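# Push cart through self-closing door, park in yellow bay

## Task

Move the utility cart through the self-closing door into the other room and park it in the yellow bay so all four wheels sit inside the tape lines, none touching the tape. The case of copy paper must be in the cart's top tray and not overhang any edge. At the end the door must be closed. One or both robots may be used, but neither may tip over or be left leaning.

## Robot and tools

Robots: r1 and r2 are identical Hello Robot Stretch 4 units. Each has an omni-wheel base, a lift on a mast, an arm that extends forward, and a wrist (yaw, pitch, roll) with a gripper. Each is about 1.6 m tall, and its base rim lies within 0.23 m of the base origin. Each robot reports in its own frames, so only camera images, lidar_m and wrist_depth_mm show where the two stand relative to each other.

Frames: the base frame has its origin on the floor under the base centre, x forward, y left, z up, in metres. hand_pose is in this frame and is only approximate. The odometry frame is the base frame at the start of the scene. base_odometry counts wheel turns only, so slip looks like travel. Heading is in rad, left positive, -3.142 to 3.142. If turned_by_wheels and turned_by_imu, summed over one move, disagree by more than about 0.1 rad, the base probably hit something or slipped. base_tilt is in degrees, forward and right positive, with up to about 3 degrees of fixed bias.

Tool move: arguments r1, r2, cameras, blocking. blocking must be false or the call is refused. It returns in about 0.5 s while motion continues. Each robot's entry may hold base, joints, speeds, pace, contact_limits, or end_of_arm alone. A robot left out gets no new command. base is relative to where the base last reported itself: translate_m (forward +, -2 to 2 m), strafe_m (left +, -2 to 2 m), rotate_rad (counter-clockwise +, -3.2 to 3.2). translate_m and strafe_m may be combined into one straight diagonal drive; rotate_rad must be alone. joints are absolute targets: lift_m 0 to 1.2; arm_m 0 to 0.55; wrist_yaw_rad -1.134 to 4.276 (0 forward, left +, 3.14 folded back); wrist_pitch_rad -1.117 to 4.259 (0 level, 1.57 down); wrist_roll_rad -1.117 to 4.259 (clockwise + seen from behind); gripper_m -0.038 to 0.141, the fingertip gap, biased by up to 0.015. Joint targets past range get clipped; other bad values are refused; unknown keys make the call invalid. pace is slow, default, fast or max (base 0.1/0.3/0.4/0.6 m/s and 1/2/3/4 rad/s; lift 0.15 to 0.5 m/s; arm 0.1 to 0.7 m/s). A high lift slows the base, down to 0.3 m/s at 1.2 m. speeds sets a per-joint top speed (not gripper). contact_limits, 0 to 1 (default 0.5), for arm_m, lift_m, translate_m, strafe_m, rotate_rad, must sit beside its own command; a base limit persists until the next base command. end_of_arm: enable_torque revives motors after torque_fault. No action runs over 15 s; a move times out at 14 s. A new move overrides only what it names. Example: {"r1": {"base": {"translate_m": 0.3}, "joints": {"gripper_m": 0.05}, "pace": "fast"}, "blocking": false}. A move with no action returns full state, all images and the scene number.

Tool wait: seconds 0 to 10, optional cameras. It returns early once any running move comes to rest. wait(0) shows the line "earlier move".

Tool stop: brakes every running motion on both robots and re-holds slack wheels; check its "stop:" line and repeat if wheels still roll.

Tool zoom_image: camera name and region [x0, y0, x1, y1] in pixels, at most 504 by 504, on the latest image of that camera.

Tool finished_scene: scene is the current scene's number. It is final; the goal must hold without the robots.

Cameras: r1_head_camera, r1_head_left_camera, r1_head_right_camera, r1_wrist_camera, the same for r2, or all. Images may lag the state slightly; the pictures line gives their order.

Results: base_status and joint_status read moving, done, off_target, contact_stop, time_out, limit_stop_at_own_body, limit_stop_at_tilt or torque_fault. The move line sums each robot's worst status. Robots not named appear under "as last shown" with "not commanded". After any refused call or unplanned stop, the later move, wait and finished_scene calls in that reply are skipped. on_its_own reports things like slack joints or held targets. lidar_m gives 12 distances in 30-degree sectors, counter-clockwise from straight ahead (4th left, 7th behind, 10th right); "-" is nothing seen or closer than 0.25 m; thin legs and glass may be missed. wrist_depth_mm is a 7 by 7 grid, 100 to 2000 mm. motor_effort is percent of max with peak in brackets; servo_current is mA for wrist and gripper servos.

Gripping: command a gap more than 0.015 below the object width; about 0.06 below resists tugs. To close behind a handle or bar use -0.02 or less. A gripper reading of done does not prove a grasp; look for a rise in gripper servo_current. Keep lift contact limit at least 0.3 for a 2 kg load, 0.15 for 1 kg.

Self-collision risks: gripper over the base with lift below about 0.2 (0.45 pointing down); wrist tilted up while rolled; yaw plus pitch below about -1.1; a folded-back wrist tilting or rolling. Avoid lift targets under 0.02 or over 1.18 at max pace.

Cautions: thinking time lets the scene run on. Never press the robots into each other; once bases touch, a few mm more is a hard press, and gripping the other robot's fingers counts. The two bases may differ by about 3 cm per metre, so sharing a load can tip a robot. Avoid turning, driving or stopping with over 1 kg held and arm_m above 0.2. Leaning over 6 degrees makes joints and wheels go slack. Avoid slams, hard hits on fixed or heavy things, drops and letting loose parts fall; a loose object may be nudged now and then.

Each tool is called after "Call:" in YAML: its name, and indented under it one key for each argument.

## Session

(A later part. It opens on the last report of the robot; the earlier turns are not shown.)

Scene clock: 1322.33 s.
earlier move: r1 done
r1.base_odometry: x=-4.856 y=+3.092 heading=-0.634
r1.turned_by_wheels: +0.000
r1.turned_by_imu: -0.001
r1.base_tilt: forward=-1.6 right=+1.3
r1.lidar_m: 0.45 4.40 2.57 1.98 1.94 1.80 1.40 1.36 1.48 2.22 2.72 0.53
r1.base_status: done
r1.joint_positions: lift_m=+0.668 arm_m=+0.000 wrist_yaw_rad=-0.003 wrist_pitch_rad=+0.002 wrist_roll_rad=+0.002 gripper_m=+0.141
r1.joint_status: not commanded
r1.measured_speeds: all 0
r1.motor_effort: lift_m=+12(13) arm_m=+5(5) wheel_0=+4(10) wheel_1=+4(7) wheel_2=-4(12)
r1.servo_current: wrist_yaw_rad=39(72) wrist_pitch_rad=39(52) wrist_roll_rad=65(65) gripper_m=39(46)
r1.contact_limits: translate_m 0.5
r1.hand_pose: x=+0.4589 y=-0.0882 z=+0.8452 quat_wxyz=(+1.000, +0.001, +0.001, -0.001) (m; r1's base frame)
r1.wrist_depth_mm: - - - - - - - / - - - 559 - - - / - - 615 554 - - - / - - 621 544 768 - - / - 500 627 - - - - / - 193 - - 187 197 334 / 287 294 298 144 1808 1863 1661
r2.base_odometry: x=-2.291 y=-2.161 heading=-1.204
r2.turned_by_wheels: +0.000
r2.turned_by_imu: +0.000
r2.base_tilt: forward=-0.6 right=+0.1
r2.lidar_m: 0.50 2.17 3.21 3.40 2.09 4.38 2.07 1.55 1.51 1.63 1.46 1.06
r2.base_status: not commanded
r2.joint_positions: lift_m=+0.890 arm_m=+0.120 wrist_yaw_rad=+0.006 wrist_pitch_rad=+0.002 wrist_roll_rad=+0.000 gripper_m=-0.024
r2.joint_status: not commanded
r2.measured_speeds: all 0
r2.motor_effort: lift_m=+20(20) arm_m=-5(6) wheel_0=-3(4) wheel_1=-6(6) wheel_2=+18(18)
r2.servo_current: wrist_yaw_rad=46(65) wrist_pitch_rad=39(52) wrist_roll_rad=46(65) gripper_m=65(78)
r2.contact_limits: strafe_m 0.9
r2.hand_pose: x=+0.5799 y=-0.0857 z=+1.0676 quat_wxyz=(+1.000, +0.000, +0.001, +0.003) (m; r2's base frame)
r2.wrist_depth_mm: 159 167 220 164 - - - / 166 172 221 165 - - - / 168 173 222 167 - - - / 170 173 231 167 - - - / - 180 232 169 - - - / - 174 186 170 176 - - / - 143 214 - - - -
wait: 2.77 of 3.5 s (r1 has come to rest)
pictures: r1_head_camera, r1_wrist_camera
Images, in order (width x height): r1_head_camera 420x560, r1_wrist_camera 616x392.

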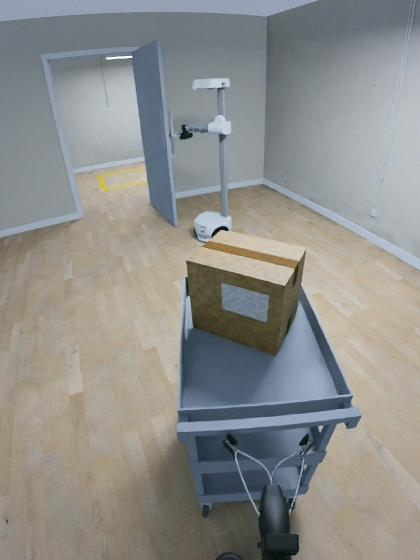

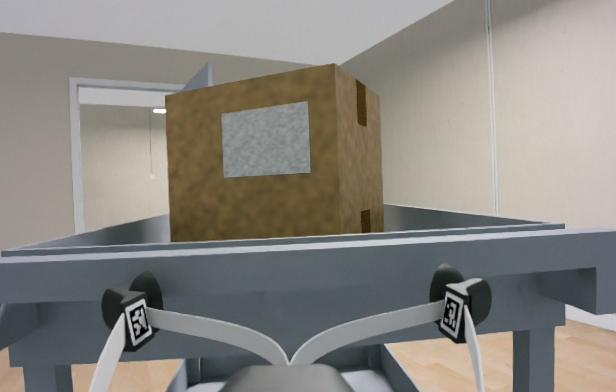

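Call:
move:
  blocking: false
  r1: {"base":{"translate_m":0.3},"pace":"slow","contact_limits":{"translate_m":0.5}}

Call:
wait:
  seconds: 4.5
  cameras: ["r1_head_camera","r1_wrist_camera"]

Scene clock: 1326.67 s.
move: r1 moving
r1.base_odometry: x=-4.846 y=+3.084 heading=-0.634
r1.turned_by_wheels: +0.000
r1.turned_by_imu: +0.000
r1.base_tilt: forward=-1.6 right=+1.3
r1.lidar_m: 0.45 4.38 2.59 1.99 1.95 1.82 1.40 1.38 1.50 2.23 2.72 0.54
r1.base_status: translate_m moving
r1.joint_positions: lift_m=+0.668 arm_m=+0.000 wrist_yaw_rad=-0.003 wrist_pitch_rad=+0.002 wrist_roll_rad=+0.002 gripper_m=+0.141
r1.joint_status: not commanded
r1.measured_speeds: translate_m=+0.049 strafe_m=+0.000 rotate_rad=+0.000 lift_m=+0.000 arm_m=+0.000 wrist_yaw_rad=+0.000 wrist_pitch_rad=+0.000 wrist_roll_rad=+0.000
r1.motor_effort: lift_m=+12(13) arm_m=+5(5) wheel_0=+5(8) wheel_1=+4(6) wheel_2=-9(9)
r1.servo_current: wrist_yaw_rad=46(72) wrist_pitch_rad=33(46) wrist_roll_rad=52(72) gripper_m=39(46)
r1.contact_limits: translate_m 0.5
r1.hand_pose: x=+0.4589 y=-0.0882 z=+0.8452 quat_wxyz=(+1.000, +0.001, +0.001, -0.001) (m; r1's base frame)
r1.wrist_depth_mm: - - - - - - - / - - - 559 - - - / - - 603 549 - - - / - - 609 554 - - - / - 512 627 - - - - / - 191 - - 186 196 334 / 287 293 297 145 1808 1808 1756
r2: as last shown
r2.lidar_m: 0.49 2.16 3.20 3.42 2.07 4.37 2.09 1.55 1.52 1.62 1.47 1.07
r2.motor_effort: lift_m=+20(20) arm_m=-6(6) wheel_0=-4(4) wheel_1=-6(6) wheel_2=+18(18)
r2.servo_current: wrist_yaw_rad=39(59) wrist_pitch_rad=39(46) wrist_roll_rad=46(59) gripper_m=65(78)
r2.contact_limits: strafe_m 0.9
r2.wrist_depth_mm: 159 167 220 164 - - - / 166 172 221 165 - - - / 168 173 223 167 - - - / 170 174 233 167 - - - / - 180 232 169 - - - / - 173 186 170 176 - - / - 143 213 - - - -
pictures: none

Scene clock: 1330.43 s.
earlier move: r1 done
r1.base_odometry: x=-4.615 y=+2.914 heading=-0.634
r1.turned_by_wheels: +0.000
r1.turned_by_imu: -0.001
r1.base_tilt: forward=-1.6 right=+1.2
r1.lidar_m: 0.47 4.12 2.74 2.10 2.03 2.15 1.67 1.64 1.79 2.63 2.60 0.52
r1.base_status: done
r1.joint_positions: lift_m=+0.668 arm_m=+0.000 wrist_yaw_rad=-0.003 wrist_pitch_rad=+0.002 wrist_roll_rad=+0.002 gripper_m=+0.141
r1.joint_status: not commanded
r1.measured_speeds: all 0
r1.motor_effort: lift_m=+12(13) arm_m=+5(5) wheel_0=+2(8) wheel_1=+2(8) wheel_2=-3(11)
r1.servo_current: wrist_yaw_rad=39(72) wrist_pitch_rad=46(52) wrist_roll_rad=52(78) gripper_m=39(46)
r1.contact_limits: translate_m 0.5
r1.hand_pose: x=+0.4589 y=-0.0882 z=+0.8452 quat_wxyz=(+1.000, +0.001, +0.001, -0.001) (m; r1's base frame)
r1.wrist_depth_mm: - - - - - - - / - - 627 597 - - - / - - 597 585 - - - / - - 603 580 - - - / - 627 615 - - - - / 221 193 - 327 189 200 - / 227 285 303 143 - 1756 1808
r2.base_odometry: x=-2.291 y=-2.161 heading=-1.204
r2.turned_by_wheels: +0.000
r2.turned_by_imu: +0.001
r2.base_tilt: forward=-0.6 right=+0.1
r2.lidar_m: 0.50 2.18 3.22 3.40 1.76 4.38 2.09 1.56 1.50 1.62 1.48 1.06
r2.base_status: not commanded
r2.joint_positions: lift_m=+0.890 arm_m=+0.120 wrist_yaw_rad=+0.006 wrist_pitch_rad=+0.002 wrist_roll_rad=+0.000 gripper_m=-0.024
r2.joint_status: not commanded
r2.measured_speeds: all 0
r2.motor_effort: lift_m=+20(20) arm_m=-5(6) wheel_0=-3(4) wheel_1=-6(6) wheel_2=+18(18)
r2.servo_current: wrist_yaw_rad=59(65) wrist_pitch_rad=39(46) wrist_roll_rad=46(65) gripper_m=78(78)
r2.contact_limits: strafe_m 0.9
r2.hand_pose: x=+0.5799 y=-0.0857 z=+1.0676 quat_wxyz=(+1.000, +0.000, +0.001, +0.003) (m; r2's base frame)
r2.wrist_depth_mm: 159 167 220 163 - - - / 166 173 221 165 - - - / 168 173 222 166 - - - / 170 174 231 167 - - - / - 179 232 169 - - - / - 174 186 171 176 - - / - 143 213 - - - -
wait: 3.77 of 4.5 s (r1 has come to rest)
pictures: r1_head_camera, r1_wrist_camera
Images, in order (width x height): r1_head_camera 420x560, r1_wrist_camera 616x392.

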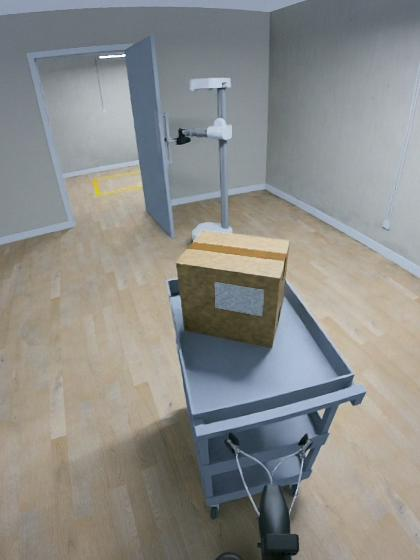

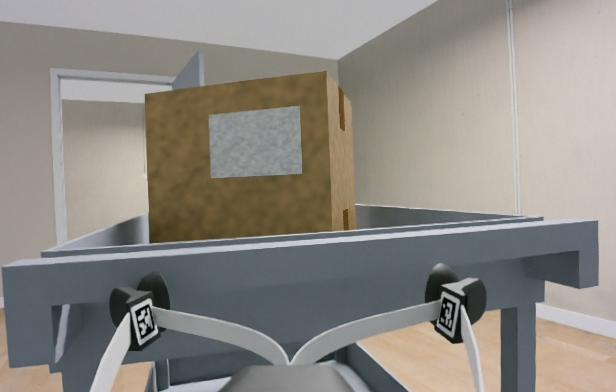

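Call:
move:
  blocking: false
  r1: {"base":{"translate_m":-0.05}}

Call:
wait:
  seconds: 1.5

Call:
move:
  blocking: false
  r1: {"base":{"rotate_rad":0.27}}

Call:
wait:
  seconds: 2
  cameras: ["r1_head_camera","r1_wrist_camera"]

Scene clock: 1343.70 s.
move: r1 moving
r1.base_odometry: x=-4.639 y=+2.932 heading=-0.634
r1.turned_by_wheels: +0.000
r1.turned_by_imu: -0.001
r1.base_tilt: forward=-1.6 right=+1.3
r1.lidar_m: 0.47 4.18 2.73 2.11 2.04 2.10 1.64 1.61 1.76 2.59 2.62 0.55
r1.base_status: translate_m moving
r1.joint_positions: lift_m=+0.668 arm_m=+0.000 wrist_yaw_rad=-0.003 wrist_pitch_rad=+0.002 wrist_roll_rad=+0.002 gripper_m=+0.141
r1.joint_status: not commanded
r1.measured_speeds: translate_m=-0.108 strafe_m=+0.000 rotate_rad=-0.003 lift_m=+0.000 arm_m=+0.000 wrist_yaw_rad=+0.000 wrist_pitch_rad=+0.000 wrist_roll_rad=+0.000
r1.motor_effort: lift_m=+12(13) arm_m=+5(5) wheel_0=-6(8) wheel_1=-4(7) wheel_2=+5(9)
r1.servo_current: wrist_yaw_rad=46(59) wrist_pitch_rad=46(46) wrist_roll_rad=39(59) gripper_m=52(52)
r1.hand_pose: x=+0.4590 y=-0.0882 z=+0.8452 quat_wxyz=(+1.000, +0.001, +0.001, -0.001) (m; r1's base frame)
r1.wrist_depth_mm: - - - - - - - / - - - 609 - - - / - - 640 597 - - - / - - 647 609 - - - / - 517 - - - - - / - 208 179 347 208 197 - / - 312 325 143 - 1756 1983
r2: as last shown
r2.turned_by_imu: +0.000
r2.base_tilt: forward=-0.6 right=+0.0
r2.lidar_m: 0.48 2.12 3.23 3.43 1.75 4.37 2.09 1.57 1.50 1.60 1.46 1.05
r2.motor_effort: lift_m=+20(20) arm_m=-6(6) wheel_0=-4(4) wheel_1=-6(6) wheel_2=+18(18)
r2.servo_current: wrist_yaw_rad=52(65) wrist_pitch_rad=46(46) wrist_roll_rad=52(52) gripper_m=72(72)
r2.contact_limits: strafe_m 0.9
r2.wrist_depth_mm: 158 167 220 164 - - - / 166 173 222 165 - - - / 167 173 222 166 - - - / 170 174 231 166 - - - / - 180 232 169 - - - / - 174 186 170 177 - - / - 143 214 - - - -
pictures: none

Scene clock: 1344.40 s.
earlier move: r1 done
r1.base_odometry: x=-4.655 y=+2.944 heading=-0.634
r1.turned_by_wheels: +0.000
r1.turned_by_imu: +0.000
r1.base_tilt: forward=-1.5 right=+1.2
r1.lidar_m: 0.49 4.17 2.70 2.08 2.06 2.09 1.63 1.59 1.75 2.57 2.62 0.55
r1.base_status: done
r1.joint_positions: lift_m=+0.668 arm_m=+0.000 wrist_yaw_rad=-0.003 wrist_pitch_rad=+0.002 wrist_roll_rad=+0.002 gripper_m=+0.141
r1.joint_status: not commanded
r1.measured_speeds: all 0
r1.motor_effort: lift_m=+12(13) arm_m=+5(5) wheel_0=-2(8) wheel_1=-2(7) wheel_2=-2(9)
r1.servo_current: wrist_yaw_rad=59(72) wrist_pitch_rad=46(46) wrist_roll_rad=33(59) gripper_m=39(52)
r1.hand_pose: x=+0.4590 y=-0.0882 z=+0.8452 quat_wxyz=(+1.000, +0.001, +0.001, -0.001) (m; r1's base frame)
r1.wrist_depth_mm: - - - - - - - / - - - - - - - / - - 661 627 - - - / - - 668 627 - - - / - 500 661 - - - - / - 209 179 373 389 198 - / - 340 - 143 - 1808 1921
r2.base_odometry: x=-2.291 y=-2.161 heading=-1.204
r2.turned_by_wheels: +0.000
r2.turned_by_imu: +0.000
r2.base_tilt: forward=-0.6 right=+0.0
r2.lidar_m: 0.50 2.14 3.23 3.40 1.72 4.37 2.09 1.58 1.51 1.58 1.48 1.09
r2.base_status: not commanded
r2.joint_positions: lift_m=+0.890 arm_m=+0.120 wrist_yaw_rad=+0.006 wrist_pitch_rad=+0.002 wrist_roll_rad=+0.000 gripper_m=-0.024
r2.joint_status: not commanded
r2.measured_speeds: all 0
r2.motor_effort: lift_m=+20(20) arm_m=-6(6) wheel_0=-4(4) wheel_1=-6(6) wheel_2=+18(18)
r2.servo_current: wrist_yaw_rad=52(65) wrist_pitch_rad=46(46) wrist_roll_rad=26(52) gripper_m=72(78)
r2.contact_limits: strafe_m 0.9
r2.hand_pose: x=+0.5799 y=-0.0857 z=+1.0676 quat_wxyz=(+1.000, +0.000, +0.001, +0.003) (m; r2's base frame)
r2.wrist_depth_mm: 158 167 221 164 - - - / 166 173 221 165 - - - / 168 173 223 167 - - - / 170 173 231 166 - - - / - 179 233 169 - - - / - 173 186 171 176 - - / - 143 213 - - - -
wait: 0.70 of 1.5 s (r1 has come to rest)
pictures: none

Scene clock: 1344.90 s.
move: r1 moving
r1.base_odometry: x=-4.655 y=+2.944 heading=-0.418
r1.turned_by_wheels: +0.217
r1.turned_by_imu: +0.218
r1.base_tilt: forward=-1.6 right=+1.3
r1.lidar_m: 0.48 3.86 2.35 2.05 2.05 1.81 1.57 1.61 1.95 2.63 2.66 0.54
r1.base_status: rotate_rad moving
r1.joint_positions: lift_m=+0.668 arm_m=+0.000 wrist_yaw_rad=-0.003 wrist_pitch_rad=+0.002 wrist_roll_rad=+0.002 gripper_m=+0.141
r1.joint_status: not commanded
r1.measured_speeds: translate_m=-0.001 strafe_m=+0.000 rotate_rad=+0.494 lift_m=+0.000 arm_m=+0.000 wrist_yaw_rad=+0.000 wrist_pitch_rad=+0.000 wrist_roll_rad=+0.000
r1.motor_effort: lift_m=+13(13) arm_m=+4(5) wheel_0=-2(9) wheel_1=-3(8) wheel_2=-1(7)
r1.servo_current: wrist_yaw_rad=52(59) wrist_pitch_rad=39(46) wrist_roll_rad=59(65) gripper_m=46(52)
r1.hand_pose: x=+0.4590 y=-0.0882 z=+0.8452 quat_wxyz=(+1.000, +0.001, +0.001, -0.001) (m; r1's base frame)
r1.wrist_depth_mm: - - - - - - - / - - - - 615 - - / - - - 676 603 - - / - - - 683 609 788 - / - - - - - - - / - 208 273 336 187 196 - / - - 1921 143 - 946 1863
r2: as last shown
r2.base_tilt: forward=-0.6 right=+0.1
r2.lidar_m: 0.50 2.15 3.22 3.41 1.75 4.38 2.09 1.54 1.51 1.63 1.47 1.05
r2.motor_effort: lift_m=+20(20) arm_m=-6(6) wheel_0=-3(4) wheel_1=-6(6) wheel_2=+18(18)
r2.servo_current: wrist_yaw_rad=52(59) wrist_pitch_rad=46(46) wrist_roll_rad=46(65) gripper_m=65(78)
r2.contact_limits: strafe_m 0.9
r2.wrist_depth_mm: 159 167 220 164 - - - / 166 173 221 165 - - - / 168 173 221 167 - - - / 170 174 231 167 - - - / - 180 232 169 - - - / - 174 186 171 176 - - / - 143 213 - - - -
pictures: none

Scene clock: 1345.43 s.
earlier move: r1 done
r1.base_odometry: x=-4.655 y=+2.944 heading=-0.364
r1.turned_by_wheels: +0.053
r1.turned_by_imu: +0.054
r1.base_tilt: forward=-1.6 right=+1.3
r1.lidar_m: 0.49 3.56 2.31 2.06 2.05 1.77 1.58 1.61 2.03 2.63 0.68 0.54
r1.base_status: done
r1.joint_positions: lift_m=+0.668 arm_m=+0.000 wrist_yaw_rad=-0.002 wrist_pitch_rad=+0.002 wrist_roll_rad=+0.002 gripper_m=+0.141
r1.joint_status: not commanded
r1.measured_speeds: all 0
r1.motor_effort: lift_m=+12(13) arm_m=+4(5) wheel_0=-1(9) wheel_1=+0(8) wheel_2=+0(7)
r1.servo_current: wrist_yaw_rad=52(65) wrist_pitch_rad=39(52) wrist_roll_rad=59(65) gripper_m=46(52)
r1.hand_pose: x=+0.4590 y=-0.0881 z=+0.8452 quat_wxyz=(+1.000, +0.001, +0.001, -0.001) (m; r1's base frame)
r1.wrist_depth_mm: - - - - - - - / - - - - 640 574 - / - - - - 621 569 - / - - - - 621 559 - / - - - - - - - / - 209 - 268 187 196 322 / - - - 144 - - 1921
r2.base_odometry: x=-2.291 y=-2.161 heading=-1.204
r2.turned_by_wheels: +0.000
r2.turned_by_imu: +0.000
r2.base_tilt: forward=-0.6 right=+0.1
r2.lidar_m: 0.47 2.16 3.21 3.41 1.75 4.36 2.10 1.56 1.49 1.61 1.48 1.09
r2.base_status: not commanded
r2.joint_positions: lift_m=+0.890 arm_m=+0.120 wrist_yaw_rad=+0.006 wrist_pitch_rad=+0.002 wrist_roll_rad=+0.000 gripper_m=-0.024
r2.joint_status: not commanded
r2.measured_speeds: all 0
r2.motor_effort: lift_m=+20(20) arm_m=-6(6) wheel_0=-4(4) wheel_1=-6(6) wheel_2=+18(18)
r2.servo_current: wrist_yaw_rad=52(59) wrist_pitch_rad=39(46) wrist_roll_rad=46(65) gripper_m=65(78)
r2.contact_limits: strafe_m 0.9
r2.hand_pose: x=+0.5799 y=-0.0857 z=+1.0676 quat_wxyz=(+1.000, +0.000, +0.001, +0.003) (m; r2's base frame)
r2.wrist_depth_mm: 159 167 220 163 - - - / 166 173 221 166 - - - / 168 173 222 166 - - - / 170 174 231 166 - - - / - 179 232 169 - - - / - 174 186 171 177 - - / - 143 214 - - - -
wait: 0.53 of 2 s (r1 has come to rest)
pictures: r1_head_camera, r1_wrist_camera
Images, in order (width x height): r1_head_camera 420x560, r1_wrist_camera 616x392.

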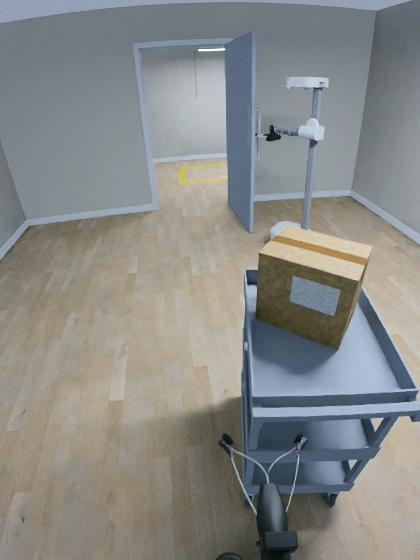

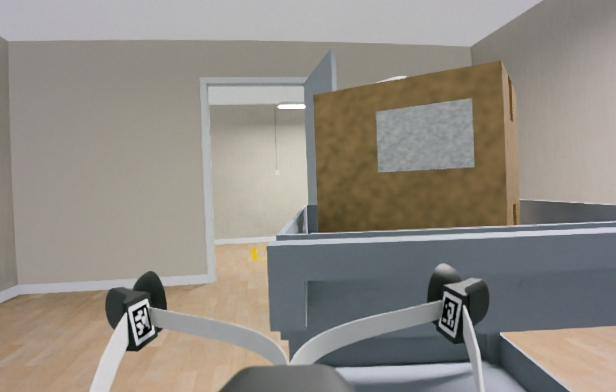

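Call:
move:
  blocking: false
  r1: {"base":{"translate_m":-0.036,"strafe_m":-0.31}}

Call:
wait:
  seconds: 3

Call:
move:
  blocking: false
  r1: {"base":{"rotate_rad":0.22}}

Call:
wait:
  seconds: 2
  cameras: ["r1_head_camera","r1_wrist_camera"]

Scene clock: 1356.60 s.
move: r1 moving
r1.base_odometry: x=-4.671 y=+2.914 heading=-0.364
r1.turned_by_wheels: +0.001
r1.turned_by_imu: +0.000
r1.base_tilt: forward=-1.6 right=+1.3
r1.lidar_m: 0.48 3.66 2.36 2.08 2.13 1.76 1.59 1.61 1.99 2.61 2.64 0.54
r1.base_status: translate_m moving; strafe_m moving
r1.joint_positions: lift_m=+0.668 arm_m=+0.000 wrist_yaw_rad=-0.002 wrist_pitch_rad=+0.002 wrist_roll_rad=+0.002 gripper_m=+0.141
r1.joint_status: not commanded
r1.measured_speeds: translate_m=-0.016 strafe_m=-0.131 rotate_rad=+0.004 lift_m=+0.000 arm_m=+0.000 wrist_yaw_rad=+0.000 wrist_pitch_rad=+0.000 wrist_roll_rad=+0.000
r1.motor_effort: lift_m=+12(13) arm_m=+4(5) wheel_0=+10(10) wheel_1=-10(10) wheel_2=+5(5)
r1.servo_current: wrist_yaw_rad=39(59) wrist_pitch_rad=39(46) wrist_roll_rad=39(65) gripper_m=46(46)
r1.hand_pose: x=+0.4590 y=-0.0881 z=+0.8452 quat_wxyz=(+1.000, +0.001, +0.001, -0.001) (m; r1's base frame)
r1.wrist_depth_mm: - - - - - - - / - - - - 627 564 - / - - - 699 603 564 - / - - - 699 615 559 - / - - - - - - - / - 209 272 329 187 197 324 / - - - 143 - - 1921
r2: as last shown
r2.lidar_m: 0.51 2.18 3.22 3.41 1.75 4.37 2.08 1.56 1.51 1.63 1.48 1.06
r2.motor_effort: lift_m=+20(20) arm_m=-6(6) wheel_0=-3(4) wheel_1=-6(7) wheel_2=+18(18)
r2.servo_current: wrist_yaw_rad=52(65) wrist_pitch_rad=39(46) wrist_roll_rad=39(59) gripper_m=65(72)
r2.contact_limits: strafe_m 0.9
r2.wrist_depth_mm: 159 167 221 164 - - - / 166 173 222 165 - - - / 168 173 222 166 - - - / 170 174 232 166 - - - / - 179 231 169 - - - / - 174 186 171 176 - - / - 143 213 - - - -
pictures: none

Scene clock: 1358.53 s.
earlier move: r1 done
r1.base_odometry: x=-4.799 y=+2.667 heading=-0.364
r1.turned_by_wheels: +0.000
r1.turned_by_imu: -0.002
r1.base_tilt: forward=-1.6 right=+1.2
r1.lidar_m: 0.52 0.54 2.58 2.34 2.41 1.70 1.50 1.54 1.89 2.32 2.35 0.54
r1.base_status: done
r1.joint_positions: lift_m=+0.667 arm_m=+0.000 wrist_yaw_rad=-0.002 wrist_pitch_rad=+0.002 wrist_roll_rad=+0.002 gripper_m=+0.141
r1.joint_status: not commanded
r1.measured_speeds: all 0
r1.motor_effort: lift_m=+14(14) arm_m=+4(5) wheel_0=+2(11) wheel_1=+1(12) wheel_2=+2(5)
r1.servo_current: wrist_yaw_rad=46(72) wrist_pitch_rad=39(52) wrist_roll_rad=33(65) gripper_m=33(52)
r1.hand_pose: x=+0.4590 y=-0.0881 z=+0.8451 quat_wxyz=(+1.000, +0.001, +0.001, -0.001) (m; r1's base frame)
r1.wrist_depth_mm: - - - - - - - / - - - - - - - / - - 621 627 - - - / - - 634 621 - - - / - - - - - - - / 359 195 179 357 191 196 - / - 1863 - 136 366 1808 -
r2.base_odometry: x=-2.291 y=-2.161 heading=-1.204
r2.turned_by_wheels: +0.000
r2.turned_by_imu: +0.000
r2.base_tilt: forward=-0.6 right=+0.1
r2.lidar_m: 0.50 2.16 3.22 3.39 1.76 4.38 2.10 1.56 1.50 1.62 1.48 1.05
r2.base_status: not commanded
r2.joint_positions: lift_m=+0.890 arm_m=+0.120 wrist_yaw_rad=+0.006 wrist_pitch_rad=+0.002 wrist_roll_rad=+0.000 gripper_m=-0.024
r2.joint_status: not commanded
r2.measured_speeds: all 0
r2.motor_effort: lift_m=+20(20) arm_m=-6(6) wheel_0=-3(4) wheel_1=-6(7) wheel_2=+18(18)
r2.servo_current: wrist_yaw_rad=52(65) wrist_pitch_rad=33(46) wrist_roll_rad=46(65) gripper_m=65(78)
r2.contact_limits: strafe_m 0.9
r2.hand_pose: x=+0.5799 y=-0.0857 z=+1.0676 quat_wxyz=(+1.000, +0.000, +0.001, +0.003) (m; r2's base frame)
r2.wrist_depth_mm: 158 167 220 164 - - - / 166 173 221 165 - - - / 168 173 223 167 - - - / 170 174 231 167 - - - / - 180 231 169 - - - / - 174 186 170 177 - - / - 143 214 - - - -
wait: 1.93 of 3 s (r1 has come to rest)
pictures: none

Scene clock: 1359.03 s.
move: r1 moving
r1.base_odometry: x=-4.799 y=+2.667 heading=-0.170
r1.turned_by_wheels: +0.194
r1.turned_by_imu: +0.195
r1.base_tilt: forward=-1.6 right=+1.2
r1.lidar_m: 0.50 3.27 2.43 2.35 2.09 1.57 1.50 1.59 2.26 2.34 2.47 0.53
r1.base_status: rotate_rad moving
r1.joint_positions: lift_m=+0.667 arm_m=+0.000 wrist_yaw_rad=-0.002 wrist_pitch_rad=+0.002 wrist_roll_rad=+0.002 gripper_m=+0.141
r1.joint_status: not commanded
r1.measured_speeds: translate_m=-0.001 strafe_m=+0.001 rotate_rad=+0.352 lift_m=+0.000 arm_m=+0.000 wrist_yaw_rad=+0.002 wrist_pitch_rad=+0.000 wrist_roll_rad=+0.000
r1.motor_effort: lift_m=+14(14) arm_m=+4(5) wheel_0=-2(7) wheel_1=-2(7) wheel_2=-1(6)
r1.servo_current: wrist_yaw_rad=59(59) wrist_pitch_rad=39(46) wrist_roll_rad=65(65) gripper_m=39(46)
r1.hand_pose: x=+0.4590 y=-0.0881 z=+0.8451 quat_wxyz=(+1.000, +0.001, +0.001, -0.001) (m; r1's base frame)
r1.wrist_depth_mm: - - - - - - - / - - - - 609 - - / - - - 647 580 - - / - - - 647 574 - - / - 484 - - - - - / - 209 362 355 187 196 - / - 410 - 136 - 1756 319
r2: as last shown
r2.lidar_m: 0.49 2.12 3.23 3.40 1.74 4.39 2.08 1.58 1.51 1.62 1.47 1.04
r2.motor_effort: lift_m=+20(20) arm_m=-6(6) wheel_0=-3(4) wheel_1=-6(6) wheel_2=+18(18)
r2.servo_current: wrist_yaw_rad=33(52) wrist_pitch_rad=39(46) wrist_roll_rad=46(59) gripper_m=72(78)
r2.contact_limits: strafe_m 0.9
r2.wrist_depth_mm: 159 167 220 164 - - - / 167 173 222 165 - - - / 168 173 222 166 - - - / 170 174 231 167 - - - / - 180 232 169 - - - / - 174 186 170 177 - - / - 144 214 - - - -
pictures: none

Scene clock: 1359.50 s.
earlier move: r1 done
r1.base_odometry: x=-4.799 y=+2.667 heading=-0.144
r1.turned_by_wheels: +0.026
r1.turned_by_imu: +0.026
r1.base_tilt: forward=-1.6 right=+1.3
r1.lidar_m: 0.51 3.19 2.45 2.35 2.02 1.56 1.49 1.60 2.31 2.35 2.51 0.52
r1.base_status: done
r1.joint_positions: lift_m=+0.667 arm_m=+0.000 wrist_yaw_rad=-0.002 wrist_pitch_rad=+0.002 wrist_roll_rad=+0.002 gripper_m=+0.141
r1.joint_status: not commanded
r1.measured_speeds: all 0
r1.motor_effort: lift_m=+14(14) arm_m=+4(5) wheel_0=-3(7) wheel_1=-1(7) wheel_2=-1(6)
r1.servo_current: wrist_yaw_rad=46(59) wrist_pitch_rad=46(46) wrist_roll_rad=39(65) gripper_m=52(52)
r1.hand_pose: x=+0.4590 y=-0.0880 z=+0.8451 quat_wxyz=(+1.000, +0.001, +0.001, -0.001) (m; r1's base frame)
r1.wrist_depth_mm: - - - - - - - / - - - - 574 - - / - - - 683 564 - - / - - - 683 574 683 - / - 459 - - - - - / - 209 366 355 187 196 - / - 424 - 143 - 842 1921
r2.base_odometry: x=-2.291 y=-2.161 heading=-1.204
r2.turned_by_wheels: +0.000
r2.turned_by_imu: +0.000
r2.base_tilt: forward=-0.6 right=+0.0
r2.lidar_m: 0.48 2.17 3.24 3.41 1.73 4.38 2.09 1.57 1.51 1.58 1.48 1.03
r2.base_status: not commanded
r2.joint_positions: lift_m=+0.890 arm_m=+0.120 wrist_yaw_rad=+0.006 wrist_pitch_rad=+0.002 wrist_roll_rad=+0.000 gripper_m=-0.024
r2.joint_status: not commanded
r2.measured_speeds: all 0
r2.motor_effort: lift_m=+20(20) arm_m=-6(6) wheel_0=-3(4) wheel_1=-6(6) wheel_2=+18(18)
r2.servo_current: wrist_yaw_rad=52(65) wrist_pitch_rad=39(46) wrist_roll_rad=46(59) gripper_m=78(78)
r2.contact_limits: strafe_m 0.9
r2.hand_pose: x=+0.5799 y=-0.0857 z=+1.0676 quat_wxyz=(+1.000, +0.000, +0.001, +0.003) (m; r2's base frame)
r2.wrist_depth_mm: 159 167 221 164 - - - / 166 173 222 166 - - - / 168 173 222 167 - - - / 170 174 231 167 - - - / - 180 231 169 - - - / - 173 187 170 176 - - / - 143 213 - - - -
wait: 0.47 of 2 s (r1 has come to rest)
pictures: r1_head_camera, r1_wrist_camera
Images, in order (width x height): r1_head_camera 420x560, r1_wrist_camera 616x392.

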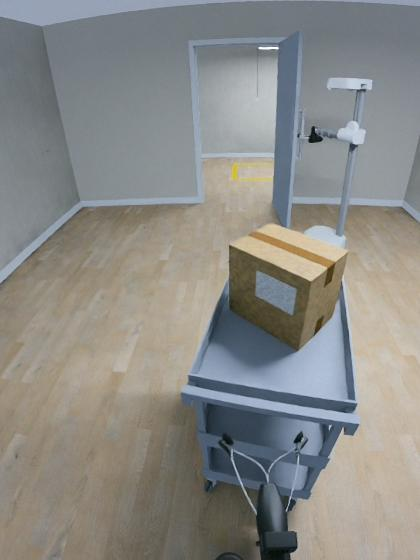

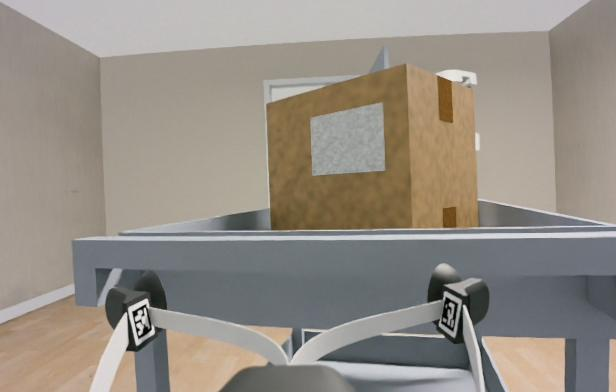

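Call:
move:
  blocking: false
  cameras: ["r1_head_camera","r1_wrist_camera","r1_head_right_camera"]

Scene clock: 1393.77 s.
r1.base_odometry: x=-4.799 y=+2.667 heading=-0.144
r1.turned_by_wheels: +0.000
r1.turned_by_imu: +0.000
r1.base_tilt: forward=-1.6 right=+1.3
r1.lidar_m: 0.51 3.20 2.41 2.33 2.03 1.54 1.51 1.61 2.34 2.34 2.49 0.52
r1.base_status: done
r1.joint_positions: lift_m=+0.667 arm_m=+0.000 wrist_yaw_rad=-0.002 wrist_pitch_rad=+0.002 wrist_roll_rad=+0.002 gripper_m=+0.141
r1.joint_status: not commanded
r1.measured_speeds: all 0
r1.motor_effort: lift_m=+13(14) arm_m=+4(5) wheel_0=-3(7) wheel_1=-1(7) wheel_2=+0(6)
r1.servo_current: wrist_yaw_rad=46(59) wrist_pitch_rad=39(46) wrist_roll_rad=33(65) gripper_m=39(52)
r1.hand_pose: x=+0.4590 y=-0.0880 z=+0.8451 quat_wxyz=(+1.000, +0.001, +0.001, -0.001) (m; r1's base frame)
r1.wrist_depth_mm: - - - - - - - / - - - - 585 - - / - - - 683 564 - - / - - - 683 574 676 - / - 459 - - - - - / - 208 364 355 186 195 - / - 424 - 143 - 831 1808
r2.base_odometry: x=-2.291 y=-2.161 heading=-1.204
r2.turned_by_wheels: +0.000
r2.turned_by_imu: +0.000
r2.base_tilt: forward=-0.6 right=+0.1
r2.lidar_m: 0.48 2.15 3.22 3.40 1.75 4.38 2.08 1.56 1.51 1.57 1.48 1.03
r2.base_status: not commanded
r2.joint_positions: lift_m=+0.890 arm_m=+0.120 wrist_yaw_rad=+0.006 wrist_pitch_rad=+0.002 wrist_roll_rad=+0.000 gripper_m=-0.024
r2.joint_status: not commanded
r2.measured_speeds: all 0
r2.motor_effort: lift_m=+20(20) arm_m=-6(6) wheel_0=-3(4) wheel_1=-6(6) wheel_2=+18(18)
r2.servo_current: wrist_yaw_rad=52(65) wrist_pitch_rad=39(46) wrist_roll_rad=46(59) gripper_m=72(78)
r2.contact_limits: strafe_m 0.9
r2.hand_pose: x=+0.5799 y=-0.0857 z=+1.0676 quat_wxyz=(+1.000, +0.000, +0.001, +0.003) (m; r2's base frame)
r2.wrist_depth_mm: 158 167 220 164 - - - / 166 172 221 165 - - - / 168 173 222 166 - - - / 170 174 231 167 - - - / - 179 232 169 - - - / - 173 186 171 176 - - / - 144 214 - - - -
pictures: r1_head_camera, r1_head_right_camera, r1_wrist_camera
Images, in order (width x height): r1_head_camera 420x560, r1_head_right_camera 420x672, r1_wrist_camera 616x392.

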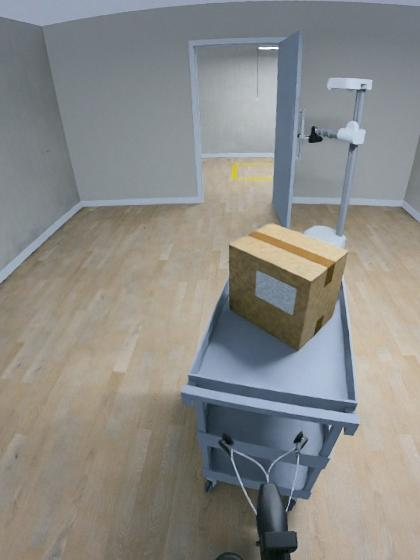

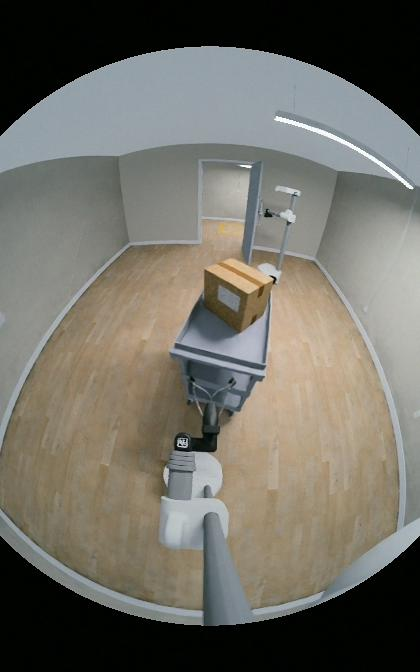

